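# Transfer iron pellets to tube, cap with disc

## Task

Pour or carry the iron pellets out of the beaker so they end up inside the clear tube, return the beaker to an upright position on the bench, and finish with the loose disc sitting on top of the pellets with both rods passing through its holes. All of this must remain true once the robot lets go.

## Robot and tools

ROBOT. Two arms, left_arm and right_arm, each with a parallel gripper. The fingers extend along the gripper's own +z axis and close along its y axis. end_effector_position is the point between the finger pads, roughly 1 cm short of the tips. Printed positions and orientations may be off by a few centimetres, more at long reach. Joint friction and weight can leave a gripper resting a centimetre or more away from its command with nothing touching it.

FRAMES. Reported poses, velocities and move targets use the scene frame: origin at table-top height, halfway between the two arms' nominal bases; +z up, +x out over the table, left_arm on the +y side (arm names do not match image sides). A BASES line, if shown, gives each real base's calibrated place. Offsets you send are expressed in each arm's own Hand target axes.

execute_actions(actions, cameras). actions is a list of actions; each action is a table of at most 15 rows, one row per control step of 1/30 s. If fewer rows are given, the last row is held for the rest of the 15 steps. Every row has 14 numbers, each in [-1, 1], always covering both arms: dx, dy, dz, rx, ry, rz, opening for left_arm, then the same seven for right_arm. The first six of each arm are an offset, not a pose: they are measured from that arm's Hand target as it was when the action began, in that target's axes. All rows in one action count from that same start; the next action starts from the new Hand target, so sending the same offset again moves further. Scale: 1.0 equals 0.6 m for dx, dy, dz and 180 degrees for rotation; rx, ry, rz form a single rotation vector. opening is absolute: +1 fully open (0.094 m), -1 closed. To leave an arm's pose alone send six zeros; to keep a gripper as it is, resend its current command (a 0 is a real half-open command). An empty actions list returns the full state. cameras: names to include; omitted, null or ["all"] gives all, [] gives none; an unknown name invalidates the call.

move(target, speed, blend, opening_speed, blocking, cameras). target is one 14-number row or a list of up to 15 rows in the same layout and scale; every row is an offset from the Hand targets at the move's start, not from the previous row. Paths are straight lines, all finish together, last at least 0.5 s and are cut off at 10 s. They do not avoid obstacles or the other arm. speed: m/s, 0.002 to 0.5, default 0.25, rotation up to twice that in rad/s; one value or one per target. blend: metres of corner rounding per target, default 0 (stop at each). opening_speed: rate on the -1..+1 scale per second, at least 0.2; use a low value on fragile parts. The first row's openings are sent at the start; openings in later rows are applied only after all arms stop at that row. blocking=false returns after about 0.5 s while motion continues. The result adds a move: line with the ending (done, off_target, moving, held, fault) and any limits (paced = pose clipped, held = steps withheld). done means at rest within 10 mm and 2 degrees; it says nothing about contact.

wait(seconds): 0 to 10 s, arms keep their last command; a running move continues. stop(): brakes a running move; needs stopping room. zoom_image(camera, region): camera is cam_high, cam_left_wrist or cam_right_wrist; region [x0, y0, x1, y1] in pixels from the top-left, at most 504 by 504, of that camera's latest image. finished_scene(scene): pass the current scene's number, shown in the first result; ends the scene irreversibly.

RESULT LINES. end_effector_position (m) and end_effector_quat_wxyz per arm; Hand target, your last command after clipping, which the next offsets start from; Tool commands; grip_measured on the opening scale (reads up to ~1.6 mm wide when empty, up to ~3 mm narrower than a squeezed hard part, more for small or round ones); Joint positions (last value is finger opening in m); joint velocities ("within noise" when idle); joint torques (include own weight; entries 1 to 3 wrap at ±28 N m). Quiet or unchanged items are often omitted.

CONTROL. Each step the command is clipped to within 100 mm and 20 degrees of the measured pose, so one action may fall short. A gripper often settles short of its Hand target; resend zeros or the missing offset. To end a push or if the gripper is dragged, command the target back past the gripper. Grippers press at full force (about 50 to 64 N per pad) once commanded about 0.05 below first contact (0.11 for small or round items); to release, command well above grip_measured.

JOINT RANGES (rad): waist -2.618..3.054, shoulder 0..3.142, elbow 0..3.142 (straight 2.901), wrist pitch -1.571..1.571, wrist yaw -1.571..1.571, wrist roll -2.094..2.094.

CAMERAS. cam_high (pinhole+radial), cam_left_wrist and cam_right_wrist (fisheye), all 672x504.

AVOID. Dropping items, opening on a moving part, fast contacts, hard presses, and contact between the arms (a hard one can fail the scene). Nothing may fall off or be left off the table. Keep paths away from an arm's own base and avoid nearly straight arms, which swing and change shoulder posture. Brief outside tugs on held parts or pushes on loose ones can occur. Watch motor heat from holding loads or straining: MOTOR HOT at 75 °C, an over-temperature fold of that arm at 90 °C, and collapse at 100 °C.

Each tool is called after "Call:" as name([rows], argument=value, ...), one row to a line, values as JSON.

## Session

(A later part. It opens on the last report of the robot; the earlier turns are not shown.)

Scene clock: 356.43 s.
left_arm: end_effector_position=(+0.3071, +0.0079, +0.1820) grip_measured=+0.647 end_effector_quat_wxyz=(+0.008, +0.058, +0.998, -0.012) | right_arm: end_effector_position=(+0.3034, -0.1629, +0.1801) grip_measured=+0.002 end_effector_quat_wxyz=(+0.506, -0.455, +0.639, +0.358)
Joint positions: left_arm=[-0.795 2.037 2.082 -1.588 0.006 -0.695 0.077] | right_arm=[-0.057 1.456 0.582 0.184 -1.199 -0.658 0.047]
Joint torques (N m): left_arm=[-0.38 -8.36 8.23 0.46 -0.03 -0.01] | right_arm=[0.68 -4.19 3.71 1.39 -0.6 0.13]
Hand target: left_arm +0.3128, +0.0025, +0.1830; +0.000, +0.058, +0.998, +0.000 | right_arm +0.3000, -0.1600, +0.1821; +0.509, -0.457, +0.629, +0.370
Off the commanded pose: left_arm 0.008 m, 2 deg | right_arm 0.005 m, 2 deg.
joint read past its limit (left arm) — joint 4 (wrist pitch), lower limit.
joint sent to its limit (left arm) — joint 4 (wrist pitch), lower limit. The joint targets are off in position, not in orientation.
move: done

Call:
move(target=[-0.0043, -0.0032, -0.0033, 0, 0, 0, 0.5, 0, 0, 0, 0, 0, 0, 0.0], speed=0.03, cameras=["cam_left_wrist", "cam_right_wrist"])

Call:
zoom_image(camera="cam_right_wrist", region=[205, 85, 265, 145])

Call:
zoom_image(camera="cam_left_wrist", region=[250, 110, 400, 240])

Scene clock: 358.07 s.
left_arm: end_effector_position=(+0.3093, +0.0055, +0.1866) grip_measured=+0.647 end_effector_quat_wxyz=(+0.014, +0.058, +0.998, -0.018) | right_arm: end_effector_position=(+0.3034, -0.1629, +0.1801) grip_measured=+0.002 end_effector_quat_wxyz=(+0.506, -0.455, +0.639, +0.358)
Joint positions: left_arm=[-0.795 2.037 2.1 -1.588 0.006 -0.695 0.077] | right_arm=[-0.057 1.456 0.582 0.184 -1.199 -0.658 0.047]
Joint torques (N m): left_arm=[-0.57 -8.18 7.79 0.5 -0.04 -0.06] | right_arm=[0.54 -4.26 3.66 1.37 -0.6 0.17]
Hand target: left_arm +0.3152, +0.0003, +0.1850; +0.000, +0.058, +0.998, +0.000 | right_arm +0.3000, -0.1600, +0.1821; +0.509, -0.457, +0.629, +0.370
Off the commanded pose: left_arm 0.008 m, 3 deg | right_arm 0.005 m, 2 deg.
joint read past its limit (left arm) — joint 4 (wrist pitch), lower limit.
joint sent to its limit (left arm) — joint 4 (wrist pitch), lower limit. The joint targets are off in position, not in orientation.
move: off_target (left_arm)
Images, in order: cam_left_wrist, cam_right_wrist.

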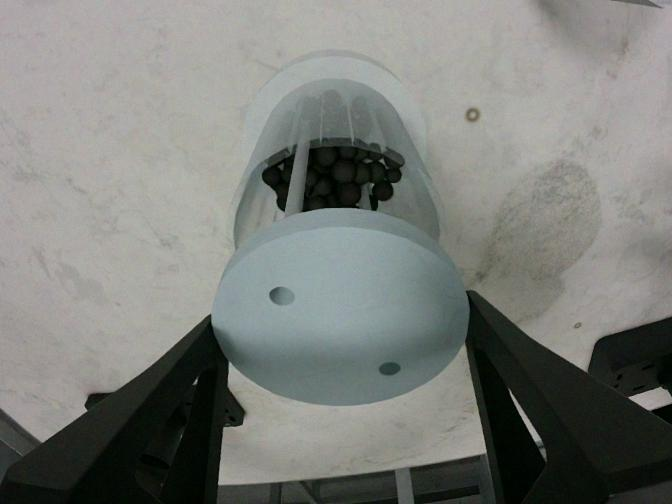

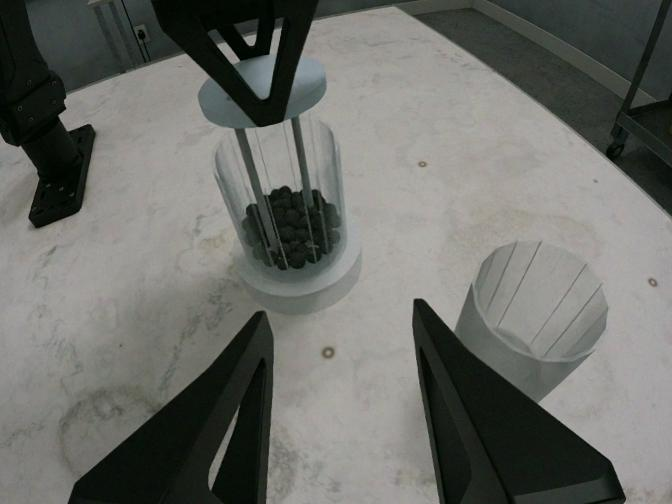

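Scaled by 8.400 from the camera's 672x504 image, which has a finer 960x720 frame.

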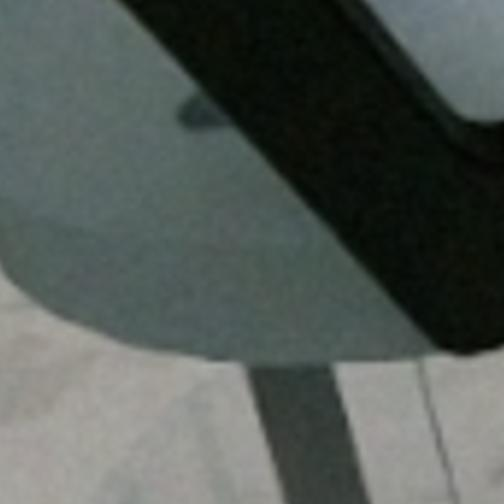

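Scaled by 3.360 from the camera's 672x504 image, which has a finer 960x720 frame.

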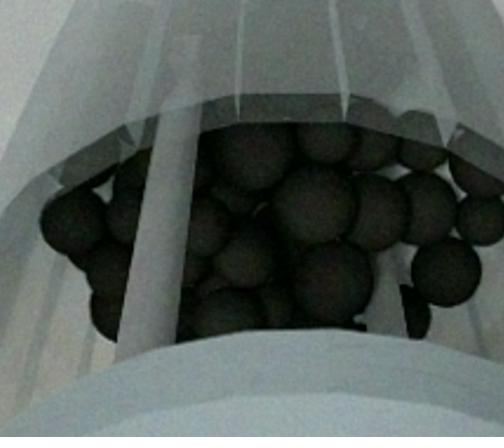

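Call:
move(target=[0.0038, 0.0032, 0.025, 0, 0, 0, 0.5, 0, 0, 0, 0, 0, 0, 0.0], speed=0.03, cameras=["cam_right_wrist"])

Call:
zoom_image(camera="cam_right_wrist", region=[190, 50, 350, 180])

Scene clock: 361.70 s.
left_arm: end_effector_position=(+0.3095, +0.0048, +0.1804) grip_measured=+0.647 end_effector_quat_wxyz=(+0.008, +0.059, +0.998, -0.011) | right_arm: end_effector_position=(+0.3034, -0.1629, +0.1801) grip_measured=+0.002 end_effector_quat_wxyz=(+0.506, -0.455, +0.639, +0.358)
Joint positions: left_arm=[-0.796 2.054 2.1 -1.59 0.005 -0.695 0.077] | right_arm=[-0.057 1.456 0.582 0.184 -1.199 -0.658 0.047]
Joint torques (N m): left_arm=[-0.55 -7.66 5.93 0.5 -0.04 -0.08] | right_arm=[0.7 -4.16 3.67 1.38 -0.6 0.15]
Hand target: left_arm +0.3131, +0.0024, +0.1700; +0.000, +0.058, +0.998, +0.000 | right_arm +0.3000, -0.1600, +0.1821; +0.509, -0.457, +0.629, +0.370
Off the commanded pose: left_arm 0.011 m, 2 deg | right_arm 0.005 m, 2 deg.
joint read past its limit (left arm) — joint 4 (wrist pitch), lower limit.
joint sent to its limit (left arm) — joint 4 (wrist pitch), lower limit. The joint targets are off in position, not in orientation.
move: off_target (left_arm)
Images, in order: cam_right_wrist.

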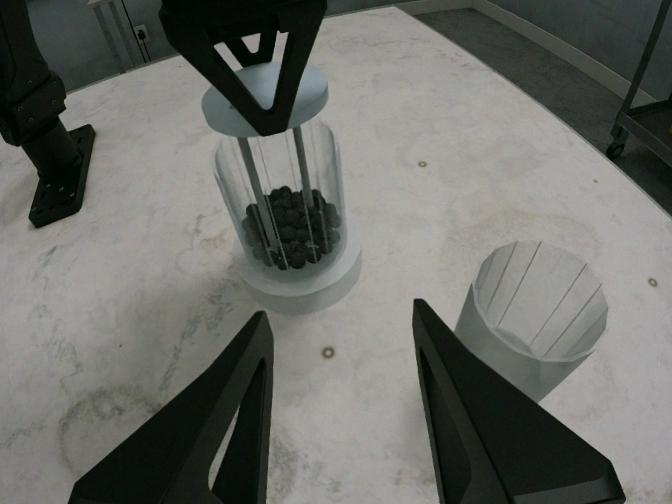

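Scaled by 3.150 from the camera's 672x504 image, which has a finer 960x720 frame.

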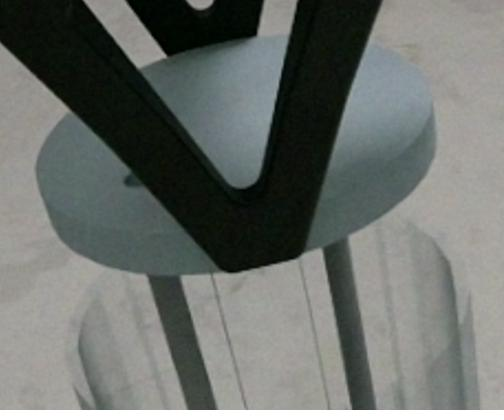

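Call:
move(target=[0.0058, 0.0048, 0.0133, 0, 0, 0, 0.5, 0, 0, 0, 0, 0, 0, 0.0], speed=0.03, cameras=["cam_left_wrist", "cam_right_wrist"])

Call:
zoom_image(camera="cam_right_wrist", region=[190, 50, 350, 180])

Scene clock: 364.60 s.
left_arm: end_effector_position=(+0.3095, +0.0049, +0.1791) grip_measured=+0.647 end_effector_quat_wxyz=(+0.012, +0.059, +0.998, -0.014) | right_arm: end_effector_position=(+0.3034, -0.1629, +0.1801) grip_measured=+0.002 end_effector_quat_wxyz=(+0.506, -0.455, +0.639, +0.358)
Joint positions: left_arm=[-0.796 2.04 2.074 -1.568 0.005 -0.695 0.077] | right_arm=[-0.057 1.456 0.582 0.184 -1.199 -0.658 0.047]
Joint torques (N m): left_arm=[-0.43 -8.58 2.55 0.66 0.02 -0.07] | right_arm=[0.62 -4.27 3.67 1.36 -0.61 0.13]
Hand target: left_arm +0.3100, +0.0057, +0.1620; +0.000, +0.058, +0.998, +0.000 | right_arm +0.3000, -0.1600, +0.1821; +0.509, -0.457, +0.629, +0.370
Off the commanded pose: left_arm 0.017 m, 2 deg | right_arm 0.005 m, 2 deg.
move: off_target (left_arm)
Images, in order: cam_left_wrist, cam_right_wrist.

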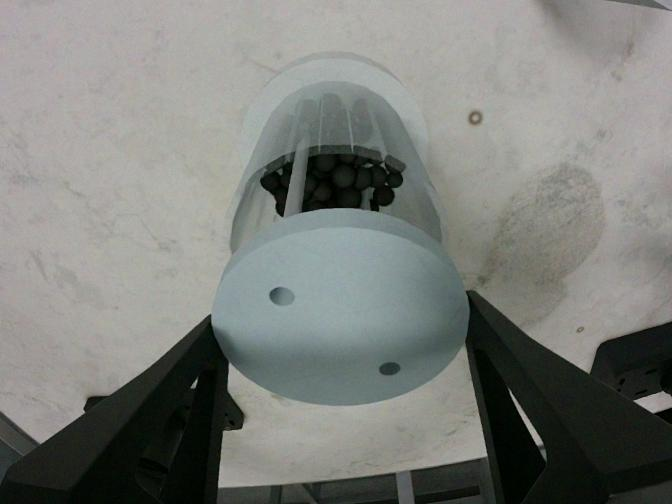

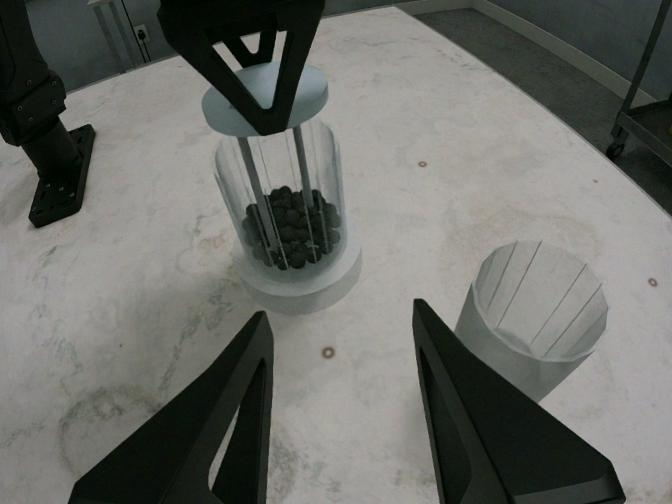

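Scaled by 3.150 from the camera's 672x504 image, which has a finer 960x720 frame.

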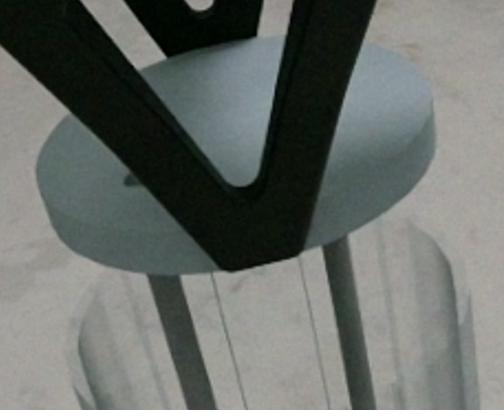

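Call:
zoom_image(camera="cam_left_wrist", region=[220, 50, 450, 220])

Call:
zoom_image(camera="cam_left_wrist", region=[230, 60, 340, 220])

Call:
zoom_image(camera="cam_left_wrist", region=[340, 60, 450, 220])

Scaled by 2.191 from the camera's 672x504 image, which has a finer 960x720 frame.

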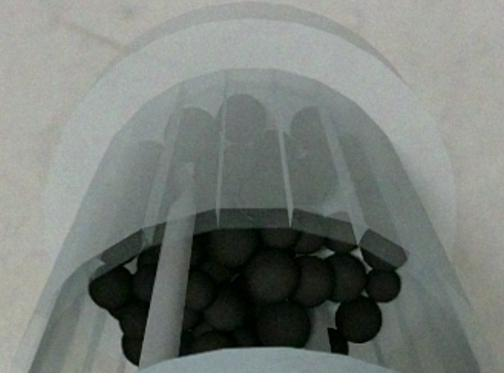

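Scaled by 3.150 from the camera's 672x504 image, which has a finer 960x720 frame.

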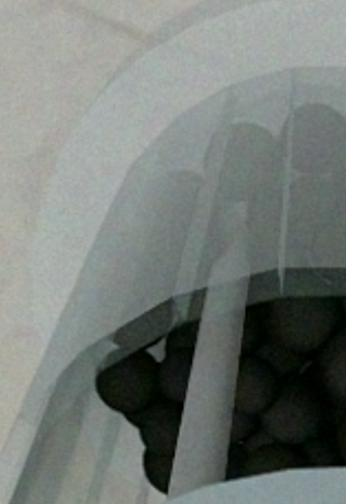

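Scaled by 3.150 from the camera's 672x504 image, which has a finer 960x720 frame.

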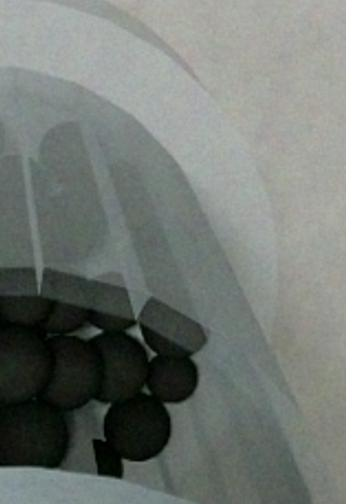

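Call:
move([
  [0, 0, -0.0833, 0, 0, 0, 0.5, 0, 0, 0, 0, 0, 0, 0.0],
  [0.0822, 0.0307, -0.0633, 0, 0, 0.0086, 0.5, 0, 0, 0, 0, 0, 0, 0.0],
  [0.0822, 0.0307, -0.0883, 0, 0, 0.0086, 0.5, 0, 0, 0, 0, 0, 0, 0.0],
  [-0.0015, -0.0025, -0.055, 0, 0, 0.0086, 0.5, 0, 0, 0, 0, 0, 0, 0.0],
], speed=0.07, cameras=[])

Call:
move(target=[0, 0, 0.02, 0, 0, 0, 0.5, 0, 0, 0, 0, 0, 0, 0.0], speed=0.04, cameras=[])

Scene clock: 373.40 s.
left_arm: end_effector_position=(+0.3058, +0.0067, +0.1934) grip_measured=+0.647 end_effector_quat_wxyz=(+0.022, +0.065, +0.997, -0.025) | right_arm: end_effector_position=(+0.3034, -0.1629, +0.1801) grip_measured=+0.002 end_effector_quat_wxyz=(+0.506, -0.455, +0.639, +0.358)
Joint positions: left_arm=[-0.799 2.006 2.082 -1.581 0.006 -0.686 0.077] | right_arm=[-0.057 1.456 0.582 0.184 -1.199 -0.658 0.047]
Joint torques (N m): left_arm=[0.53 -8.4 7.72 0.42 -0.09 0.1] | right_arm=[0.65 -4.18 3.73 1.36 -0.59 0.13]
Hand target: left_arm +0.3107, +0.0041, +0.1950; +0.000, +0.072, +0.997, +0.000 | right_arm +0.3000, -0.1600, +0.1821; +0.509, -0.457, +0.629, +0.370
Off the commanded pose: left_arm 0.006 m, 4 deg | right_arm 0.005 m, 2 deg.
joint sent to its limit (left arm) — joint 4 (wrist pitch), lower limit. The joint targets are off in position and orientation.
move: off_target (left_arm)

Scene clock: 375.00 s.
left_arm: end_effector_position=(+0.3068, +0.0056, +0.1849) grip_measured=+0.647 end_effector_quat_wxyz=(+0.013, +0.066, +0.998, -0.017) | right_arm: end_effector_position=(+0.3034, -0.1629, +0.1801) grip_measured=+0.002 end_effector_quat_wxyz=(+0.506, -0.455, +0.639, +0.358)
Joint positions: left_arm=[-0.799 2.03 2.082 -1.581 0.006 -0.684 0.077] | right_arm=[-0.057 1.456 0.582 0.184 -1.199 -0.658 0.047]
Joint torques (N m): left_arm=[0.49 -8.49 6.89 0.41 -0.03 0.12] | right_arm=[0.54 -4.11 3.78 1.38 -0.62 0.13]
Hand target: left_arm +0.3107, +0.0041, +0.1830; +0.000, +0.072, +0.997, +0.000 | right_arm +0.3000, -0.1600, +0.1821; +0.509, -0.457, +0.629, +0.370
Off the commanded pose: left_arm 0.005 m, 3 deg | right_arm 0.005 m, 2 deg.
joint sent to its limit (left arm) — joint 4 (wrist pitch), lower limit. The joint targets are off in position, not in orientation.
move: off_target (left_arm)

Call:
move(target=[-0.0102, 0.0139, 0.0, 0, 0, -0.013, 0.5, 0, 0, 0, 0, 0, 0, 0.0], speed=0.06, cameras=[])

Call:
move(target=[0.0104, -0.0128, 0.0, 0, 0, 0.0074, 0.5, 0, 0, 0, 0, 0, 0, 0.0], speed=0.06, cameras=["cam_left_wrist", "cam_right_wrist"])

Call:
zoom_image(camera="cam_right_wrist", region=[205, 85, 265, 145])

Call:
zoom_image(camera="cam_left_wrist", region=[250, 110, 400, 240])

Scene clock: 377.33 s.
left_arm: end_effector_position=(+0.3141, +0.0126, +0.1849) grip_measured=+0.647 end_effector_quat_wxyz=(+0.014, +0.053, +0.998, -0.017) | right_arm: end_effector_position=(+0.3034, -0.1629, +0.1801) grip_measured=+0.002 end_effector_quat_wxyz=(+0.506, -0.455, +0.639, +0.358)
Joint positions: left_arm=[-0.773 2.03 2.082 -1.581 0.006 -0.684 0.077] | right_arm=[-0.057 1.456 0.582 0.184 -1.199 -0.658 0.047]
Joint torques (N m): left_arm=[0.49 -8.4 6.99 0.44 -0.02 -0.05] | right_arm=[0.55 -4.04 3.67 1.39 -0.6 0.15]
Hand target: left_arm +0.3180, +0.0115, +0.1830; +0.000, +0.052, +0.999, +0.000 | right_arm +0.3000, -0.1600, +0.1821; +0.509, -0.457, +0.629, +0.370
Off the commanded pose: left_arm 0.005 m, 2 deg | right_arm 0.005 m, 2 deg.
joint sent to its limit (left arm) — joint 4 (wrist pitch), lower limit. The joint targets are off in position, not in orientation.
move: done

Scene clock: 378.40 s.
left_arm: end_effector_position=(+0.3081, +0.0068, +0.1849) grip_measured=+0.647 end_effector_quat_wxyz=(+0.013, +0.063, +0.998, -0.017) | right_arm: end_effector_position=(+0.3034, -0.1629, +0.1801) grip_measured=+0.002 end_effector_quat_wxyz=(+0.506, -0.455, +0.639, +0.358)
Joint positions: left_arm=[-0.795 2.03 2.082 -1.581 0.006 -0.684 0.077] | right_arm=[-0.057 1.456 0.582 0.184 -1.199 -0.658 0.047]
Joint torques (N m): left_arm=[-0.73 -8.46 7.1 0.42 -0.03 -0.04] | right_arm=[0.59 -4.23 3.77 1.38 -0.6 0.13]
Hand target: left_arm +0.3110, +0.0045, +0.1830; +0.000, +0.063, +0.998, +0.000 | right_arm +0.3000, -0.1600, +0.1821; +0.509, -0.457, +0.629, +0.370
Off the commanded pose: left_arm 0.004 m, 2 deg | right_arm 0.005 m, 2 deg.
joint sent to its limit (left arm) — joint 4 (wrist pitch), lower limit. The joint targets are off in position, not in orientation.
move: done
Images, in order: cam_left_wrist, cam_right_wrist.

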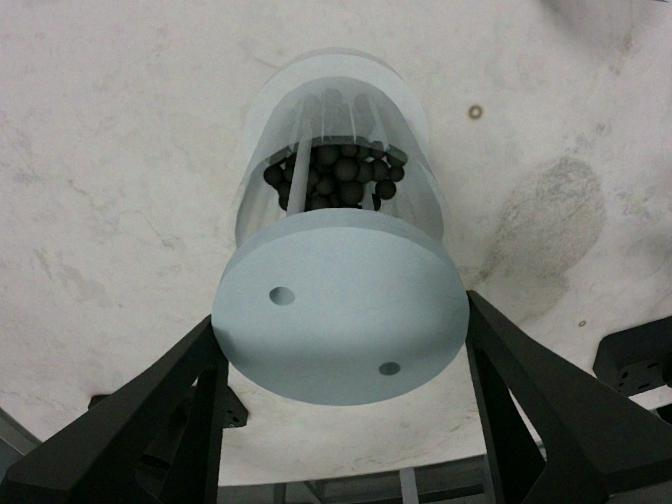

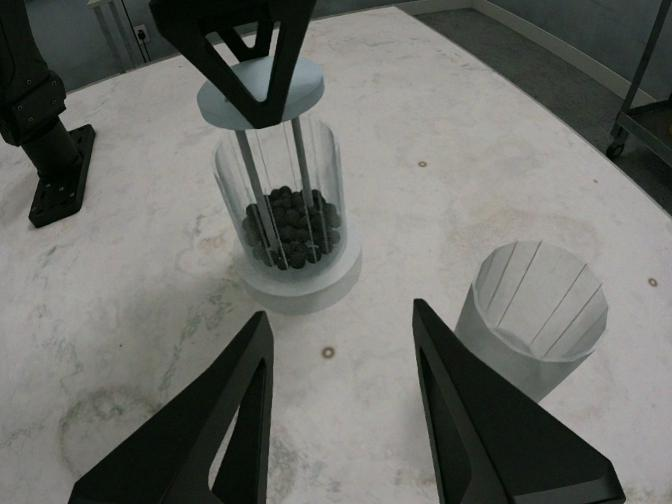

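Scaled by 8.400 from the camera's 672x504 image, which has a finer 960x720 frame.

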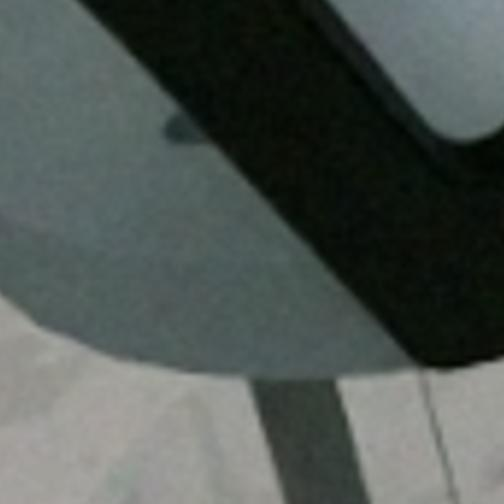

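Scaled by 3.360 from the camera's 672x504 image, which has a finer 960x720 frame.

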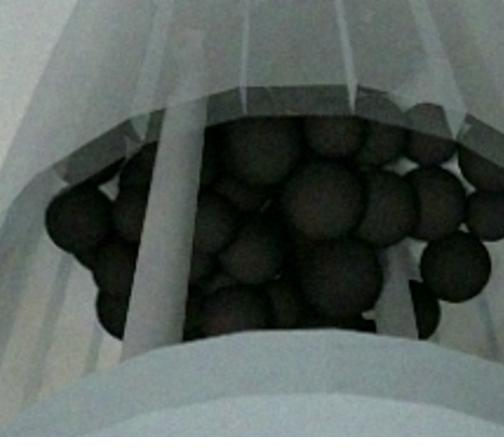

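Call:
move(target=[-0.0007, 0.0, 0.0183, 0, 0, 0, 0.5, 0, 0, 0, 0, 0, 0, 0.0], speed=0.03, cameras=["cam_left_wrist", "cam_right_wrist"])

Call:
zoom_image(camera="cam_right_wrist", region=[190, 50, 350, 180])

Scene clock: 380.53 s.
left_arm: end_effector_position=(+0.3090, +0.0059, +0.1764) grip_measured=+0.647 end_effector_quat_wxyz=(+0.005, +0.063, +0.998, -0.009) | right_arm: end_effector_position=(+0.3034, -0.1629, +0.1801) grip_measured=+0.002 end_effector_quat_wxyz=(+0.506, -0.455, +0.639, +0.358)
Joint positions: left_arm=[-0.795 2.053 2.082 -1.581 0.006 -0.684 0.077] | right_arm=[-0.057 1.456 0.582 0.184 -1.199 -0.658 0.047]
Joint torques (N m): left_arm=[-0.23 -8.46 6.39 0.35 0.03 -0.08] | right_arm=[0.62 -4.15 3.74 1.39 -0.58 0.13]
Hand target: left_arm +0.3114, +0.0044, +0.1720; +0.000, +0.063, +0.998, +0.000 | right_arm +0.3000, -0.1600, +0.1821; +0.509, -0.457, +0.629, +0.370
Off the commanded pose: left_arm 0.005 m, 1 deg | right_arm 0.005 m, 2 deg.
joint sent to its limit (left arm) — joint 4 (wrist pitch), lower limit. The joint targets are off in position, not in orientation.
move: done
Images, in order: cam_left_wrist, cam_right_wrist.

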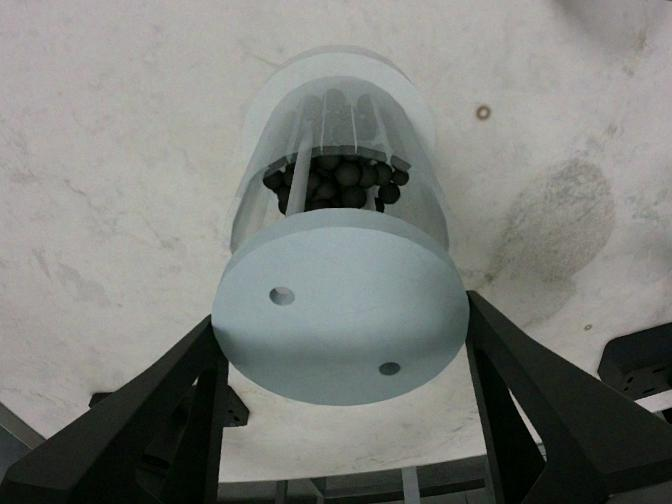

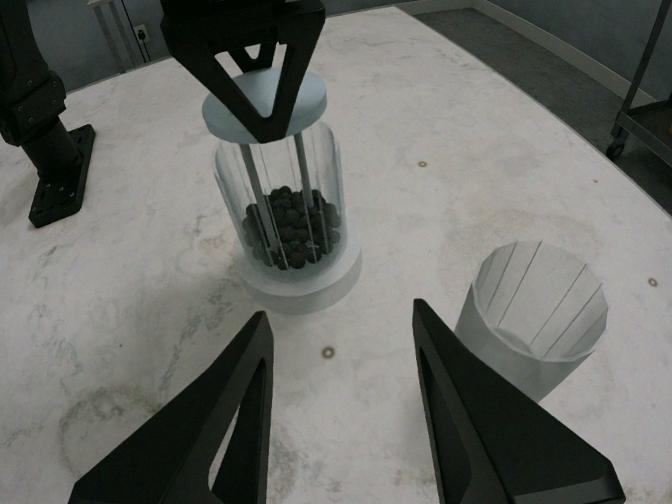

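Scaled by 3.150 from the camera's 672x504 image, which has a finer 960x720 frame.

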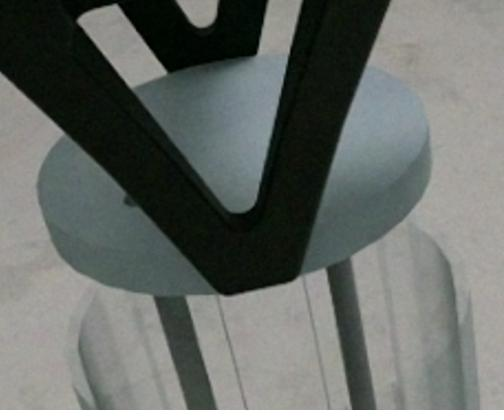

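Call:
move(target=[0.0, 0.0, 0.02, 0, 0, 0, 0.5, 0, 0, 0, 0, 0, 0, 0.0], speed=0.03, cameras=["cam_left_wrist", "cam_right_wrist"])

Call:
zoom_image(camera="cam_left_wrist", region=[200, 200, 480, 420])

Scene clock: 382.13 s.
left_arm: end_effector_position=(+0.3086, +0.0063, +0.1666) grip_measured=+0.647 end_effector_quat_wxyz=(+0.001, +0.063, +0.998, -0.005) | right_arm: end_effector_position=(+0.3034, -0.1629, +0.1801) grip_measured=+0.002 end_effector_quat_wxyz=(+0.506, -0.455, +0.639, +0.358)
Joint positions: left_arm=[-0.795 2.053 2.042 -1.553 0.006 -0.684 0.077] | right_arm=[-0.057 1.456 0.582 0.184 -1.199 -0.658 0.047]
Joint torques (N m): left_arm=[-0.46 -9.25 5.45 0.49 0 -0.01] | right_arm=[0.55 -4.23 3.66 1.38 -0.59 0.14]
Hand target: left_arm +0.3114, +0.0044, +0.1600; +0.000, +0.063, +0.998, +0.000 | right_arm +0.3000, -0.1600, +0.1821; +0.509, -0.457, +0.629, +0.370
Off the commanded pose: left_arm 0.007 m, 1 deg | right_arm 0.005 m, 2 deg.
move: done
Images, in order: cam_left_wrist, cam_right_wrist.

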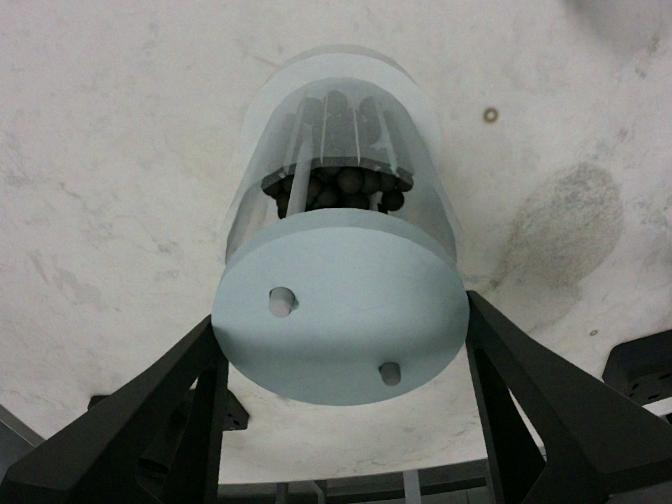

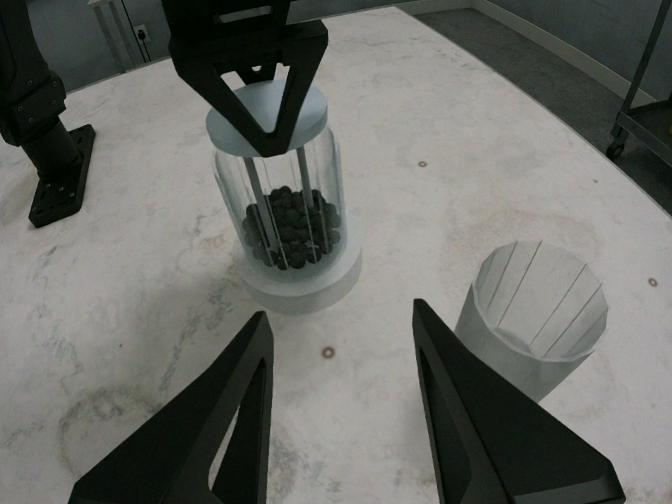

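Scaled by 1.800 from the camera's 672x504 image, which has a finer 960x720 frame.

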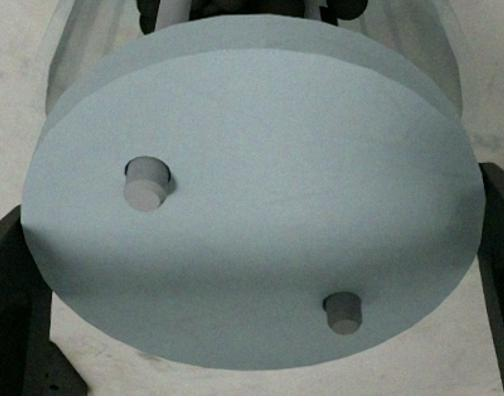

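Call:
move(target=[0.0017, 0.0006, 0.02, 0, 0, 0, 0.5, 0, 0, 0, 0, 0, 0, 0.0], speed=0.03, cameras=["cam_left_wrist", "cam_right_wrist"])

Call:
zoom_image(camera="cam_right_wrist", region=[180, 40, 380, 220])

Scene clock: 383.60 s.
left_arm: end_effector_position=(+0.3089, +0.0060, +0.1492) grip_measured=+0.647 end_effector_quat_wxyz=(-0.004, +0.063, +0.998, -0.001) | right_arm: end_effector_position=(+0.3034, -0.1629, +0.1801) grip_measured=+0.002 end_effector_quat_wxyz=(+0.506, -0.455, +0.639, +0.358)
Joint positions: left_arm=[-0.795 2.053 1.971 -1.495 0.006 -0.684 0.077] | right_arm=[-0.057 1.456 0.582 0.184 -1.199 -0.658 0.047]
Joint torques (N m): left_arm=[-0.54 -10.58 5.29 0.44 0.02 -0.11] | right_arm=[0.62 -4.29 3.73 1.37 -0.62 0.11]
Hand target: left_arm +0.3105, +0.0049, +0.1480; +0.000, +0.063, +0.998, +0.000 | right_arm +0.3000, -0.1600, +0.1821; +0.509, -0.457, +0.629, +0.370
Off the commanded pose: left_arm 0.002 m, 0 deg | right_arm 0.005 m, 2 deg.
move: done
Images, in order: cam_left_wrist, cam_right_wrist.

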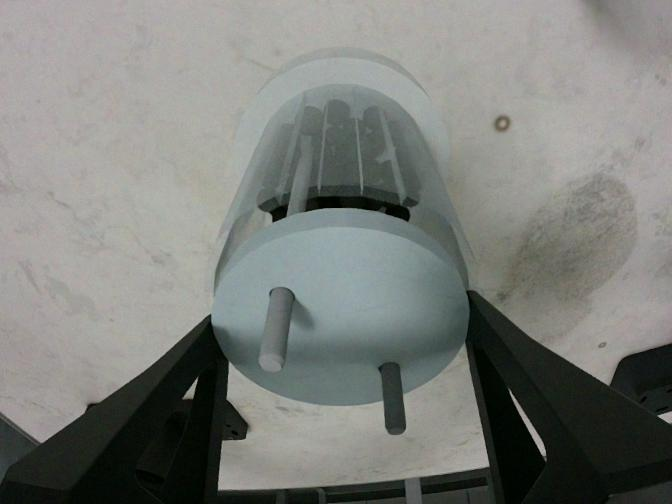

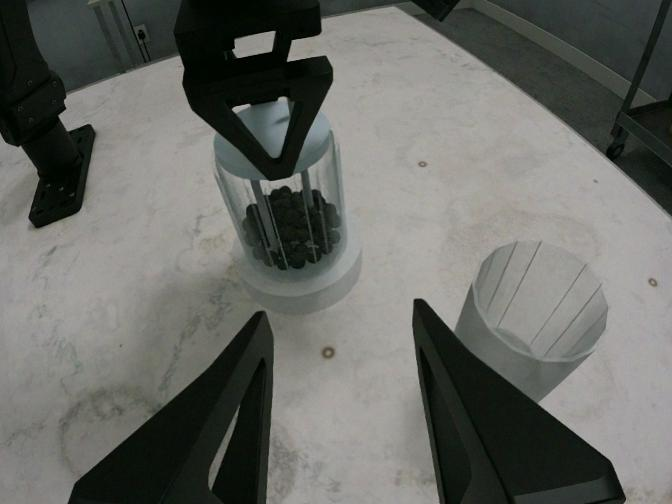

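Scaled by 2.520 from the camera's 672x504 image, which has a finer 960x720 frame.

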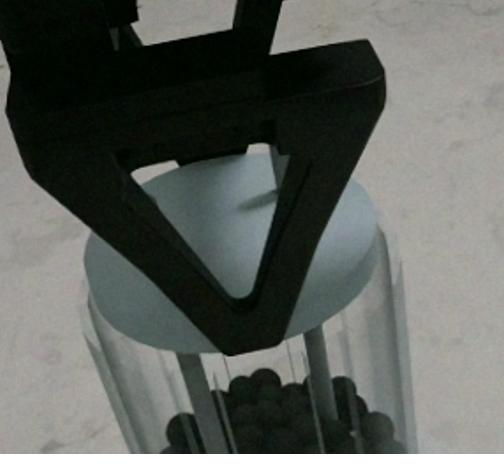

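Call:
move(target=[0.0, 0.0, 0.0133, 0, 0, 0, 0.5, 0, 0, 0, 0, 0, 0, 0.0], speed=0.03, cameras=["cam_left_wrist", "cam_right_wrist"])

Call:
zoom_image(camera="cam_right_wrist", region=[180, 60, 380, 240])

Call:
zoom_image(camera="cam_left_wrist", region=[170, 100, 530, 460])

Scene clock: 385.07 s.
left_arm: end_effector_position=(+0.3092, +0.0058, +0.1442) grip_measured=+0.647 end_effector_quat_wxyz=(-0.006, +0.063, +0.998, -0.001) | right_arm: end_effector_position=(+0.3034, -0.1629, +0.1801) grip_measured=+0.002 end_effector_quat_wxyz=(+0.506, -0.455, +0.639, +0.358)
Joint positions: left_arm=[-0.793 2.053 1.951 -1.476 0.009 -0.684 0.077] | right_arm=[-0.057 1.456 0.582 0.184 -1.199 -0.658 0.047]
Joint torques (N m): left_arm=[-0.55 -10.74 3.69 0.63 -0.07 -0.1] | right_arm=[0.66 -4.26 3.6 1.37 -0.58 0.12]
Hand target: left_arm +0.3105, +0.0049, +0.1400; +0.000, +0.063, +0.998, +0.000 | right_arm +0.3000, -0.1600, +0.1821; +0.509, -0.457, +0.629, +0.370
Off the commanded pose: left_arm 0.004 m, 1 deg | right_arm 0.005 m, 2 deg.
move: done
Images, in order: cam_left_wrist, cam_right_wrist.

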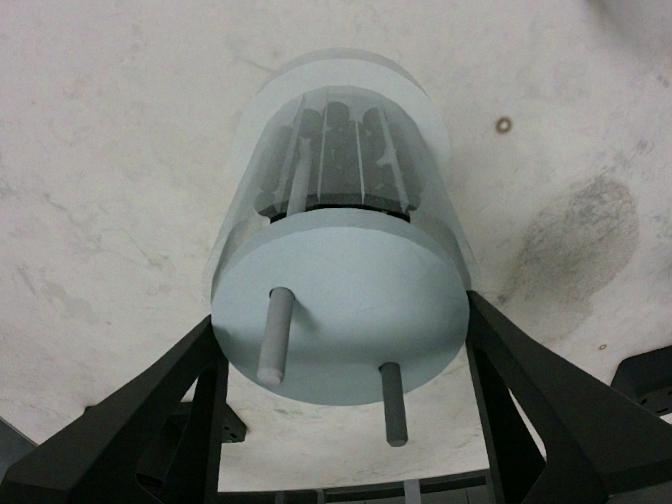

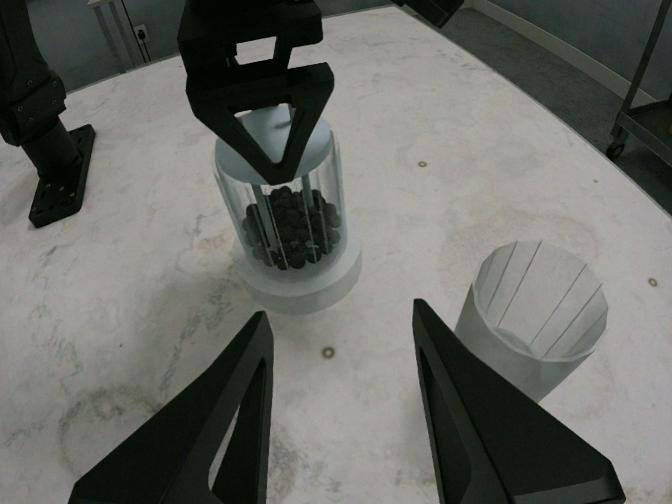

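Scaled by 2.520 from the camera's 672x504 image, which has a finer 960x720 frame.

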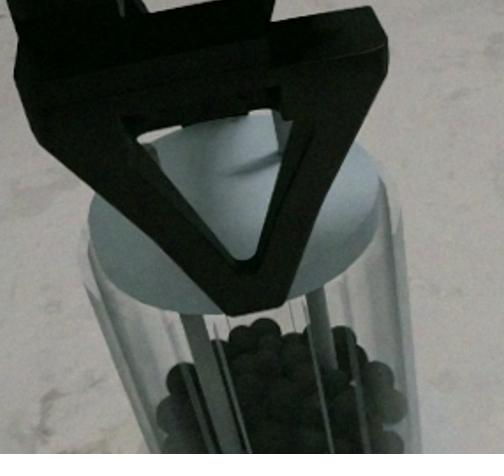

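Scaled by 1.400 from the camera's 672x504 image, which has a finer 960x720 frame.

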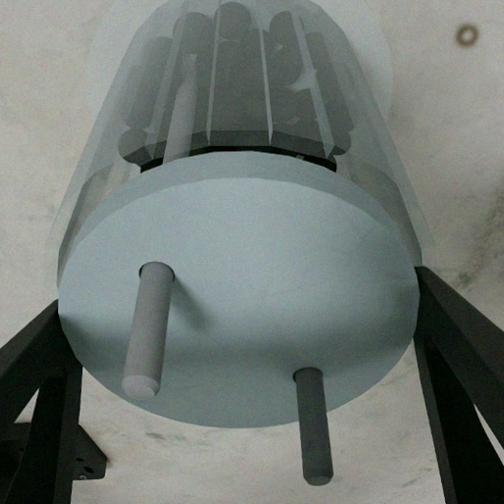

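Call:
move(target=[0.0021, 0.0013, -0.0083, 0, 0, 0, 0.5, 0, 0, 0, 0, 0, 0, 0.0], speed=0.03, cameras=[])

Call:
move(target=[0, 0, 0, 0, 0, 0, 0.72, 0, 0, 0, 0, 0, 0, 0.0], opening_speed=0.2, cameras=["cam_left_wrist", "cam_right_wrist"])

Call:
zoom_image(camera="cam_right_wrist", region=[180, 60, 380, 320])

Scene clock: 388.30 s.
left_arm: end_effector_position=(+0.3092, +0.0058, +0.1442) grip_measured=+0.647 end_effector_quat_wxyz=(-0.006, +0.063, +0.998, -0.001) | right_arm: end_effector_position=(+0.3034, -0.1629, +0.1801) grip_measured=+0.002 end_effector_quat_wxyz=(+0.506, -0.455, +0.639, +0.358)
Joint positions: left_arm=[-0.793 2.053 1.951 -1.476 0.009 -0.684 0.077] | right_arm=[-0.057 1.456 0.582 0.184 -1.199 -0.658 0.047]
Joint torques (N m): left_arm=[-0.77 -11.28 5.14 0.4 -0.03 -0.03] | right_arm=[0.51 -4.1 3.67 1.41 -0.58 0.13]
Hand target: left_arm +0.3093, +0.0058, +0.1450; +0.000, +0.063, +0.998, +0.000 | right_arm +0.3000, -0.1600, +0.1821; +0.509, -0.457, +0.629, +0.370
Off the commanded pose: left_arm 0.001 m, 1 deg | right_arm 0.005 m, 2 deg.
move: done

Scene clock: 389.90 s.
left_arm: end_effector_position=(+0.3096, +0.0067, +0.1442) grip_measured=+0.718 end_effector_quat_wxyz=(-0.007, +0.063, +0.998, -0.001) | right_arm: end_effector_position=(+0.3034, -0.1629, +0.1801) grip_measured=+0.002 end_effector_quat_wxyz=(+0.506, -0.455, +0.639, +0.358)
Joint positions: left_arm=[-0.79 2.053 1.951 -1.478 0.011 -0.681 0.081] | right_arm=[-0.057 1.456 0.582 0.184 -1.199 -0.658 0.047]
Joint torques (N m): left_arm=[-0.55 -11.15 4.86 0.44 -0.05 -0.08] | right_arm=[0.61 -4.19 3.58 1.4 -0.61 0.13]
Hand target: left_arm +0.3093, +0.0058, +0.1450; +0.000, +0.063, +0.998, +0.000 | right_arm +0.3000, -0.1600, +0.1821; +0.509, -0.457, +0.629, +0.370
Off the commanded pose: left_arm 0.001 m, 1 deg | right_arm 0.005 m, 2 deg.
move: done
Images, in order: cam_left_wrist, cam_right_wrist.

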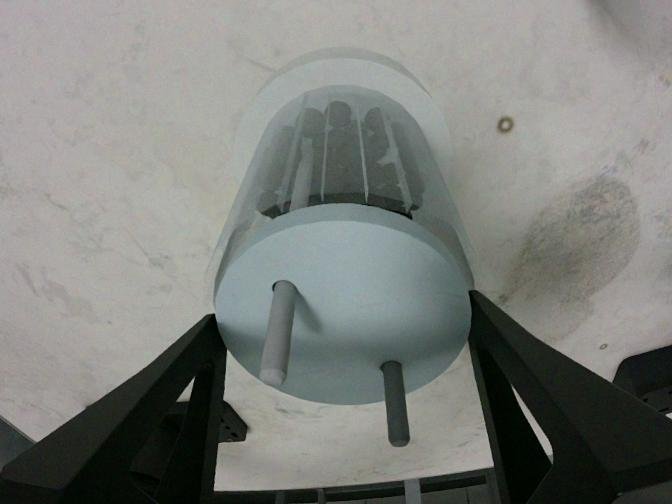

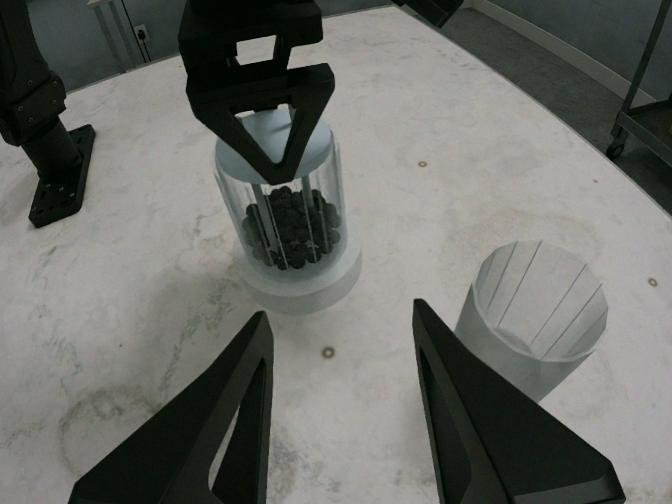

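Scaled by 1.938 from the camera's 672x504 image, which has a finer 960x720 frame.

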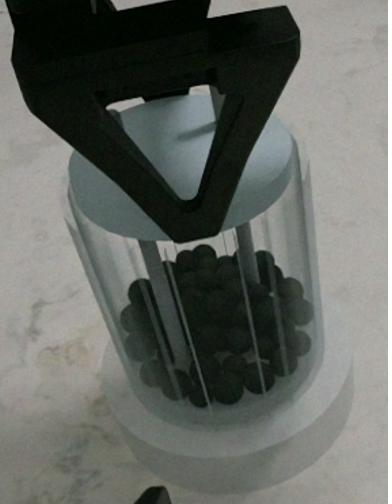

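Call:
move(target=[0, 0, 0, 0, 0, 0, 0.84, 0, 0, 0, 0, 0, 0, 0.0], opening_speed=0.2, cameras=["cam_left_wrist", "cam_right_wrist"])

Call:
zoom_image(camera="cam_right_wrist", region=[180, 60, 380, 320])

Call:
zoom_image(camera="cam_left_wrist", region=[170, 100, 530, 460])

Scene clock: 391.77 s.
left_arm: end_effector_position=(+0.3095, +0.0092, +0.1442) grip_measured=+0.838 end_effector_quat_wxyz=(-0.008, +0.063, +0.998, +0.002) | right_arm: end_effector_position=(+0.3034, -0.1629, +0.1801) grip_measured=+0.002 end_effector_quat_wxyz=(+0.506, -0.455, +0.639, +0.358)
Joint positions: left_arm=[-0.787 2.053 1.951 -1.485 0.008 -0.677 0.086] | right_arm=[-0.057 1.456 0.582 0.184 -1.199 -0.658 0.047]
Joint torques (N m): left_arm=[-0.57 -11.08 4.96 0.5 -0.06 -0.08] | right_arm=[0.47 -4.26 3.67 1.38 -0.59 0.14]
Hand target: left_arm +0.3093, +0.0058, +0.1450; +0.000, +0.063, +0.998, +0.000 | right_arm +0.3000, -0.1600, +0.1821; +0.509, -0.457, +0.629, +0.370
Off the commanded pose: left_arm 0.004 m, 1 deg | right_arm 0.005 m, 2 deg.
move: done
Images, in order: cam_left_wrist, cam_right_wrist.

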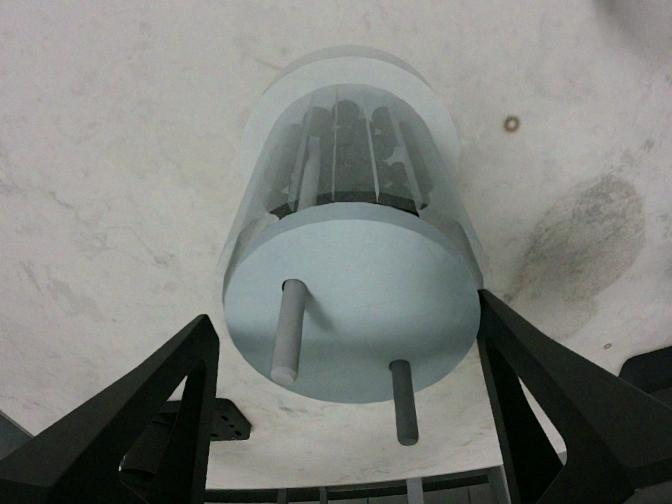

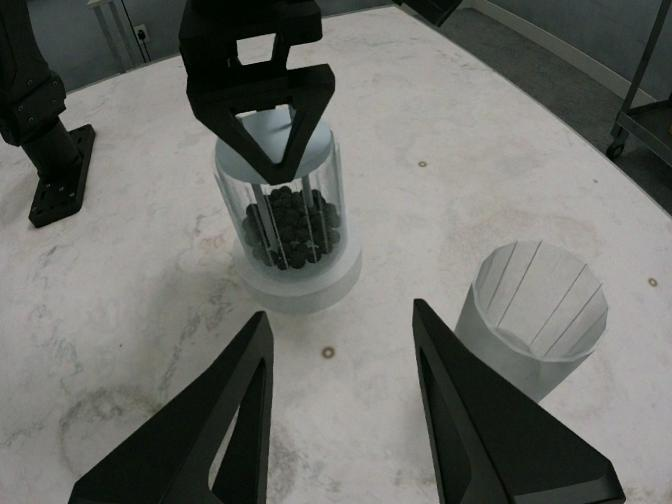

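Scaled by 1.938 from the camera's 672x504 image, which has a finer 960x720 frame.

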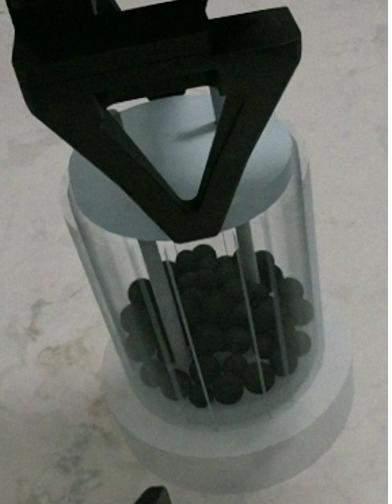

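Scaled by 1.400 from the camera's 672x504 image, which has a finer 960x720 frame.

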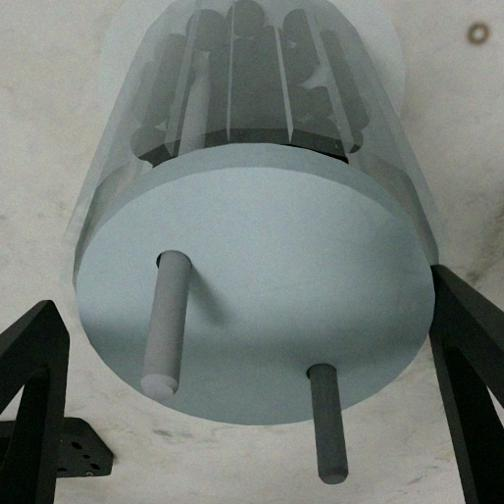

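Call:
move(target=[0, 0, -0.0333, 0, 0, 0, 0.84, 0, 0, 0, 0, 0, 0, 0.0], speed=0.03, cameras=["cam_left_wrist", "cam_right_wrist"])

Call:
zoom_image(camera="cam_right_wrist", region=[180, 60, 380, 320])

Scene clock: 393.87 s.
left_arm: end_effector_position=(+0.3082, +0.0081, +0.1617) grip_measured=+0.838 end_effector_quat_wxyz=(-0.005, +0.065, +0.998, -0.003) | right_arm: end_effector_position=(+0.3034, -0.1629, +0.1801) grip_measured=+0.002 end_effector_quat_wxyz=(+0.506, -0.455, +0.639, +0.358)
Joint positions: left_arm=[-0.79 2.053 2.022 -1.544 0.011 -0.677 0.086] | right_arm=[-0.057 1.456 0.582 0.184 -1.199 -0.658 0.047]
Joint torques (N m): left_arm=[-0.64 -9.77 7.75 0.26 -0.08 -0.11] | right_arm=[0.55 -4.18 3.66 1.39 -0.57 0.17]
Hand target: left_arm +0.3093, +0.0058, +0.1650; +0.000, +0.063, +0.998, +0.000 | right_arm +0.3000, -0.1600, +0.1821; +0.509, -0.457, +0.629, +0.370
Off the commanded pose: left_arm 0.004 m, 1 deg | right_arm 0.005 m, 2 deg.
move: done
Images, in order: cam_left_wrist, cam_right_wrist.

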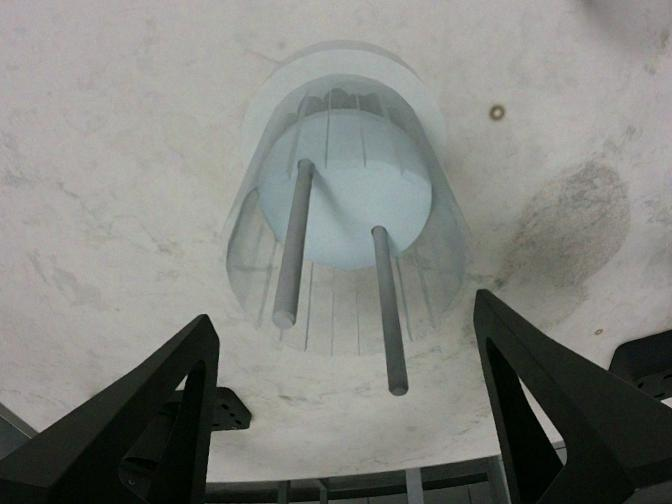

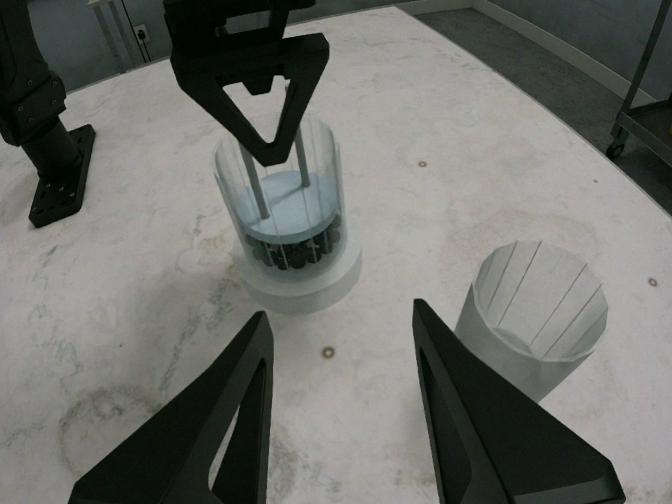

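Scaled by 1.938 from the camera's 672x504 image, which has a finer 960x720 frame.

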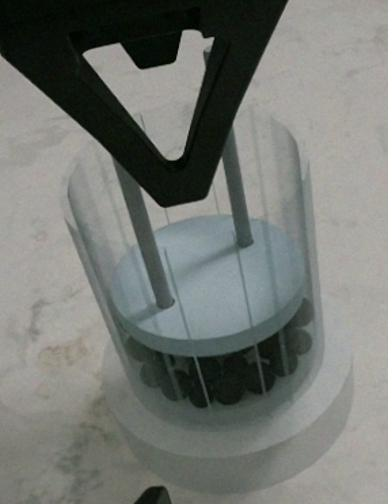

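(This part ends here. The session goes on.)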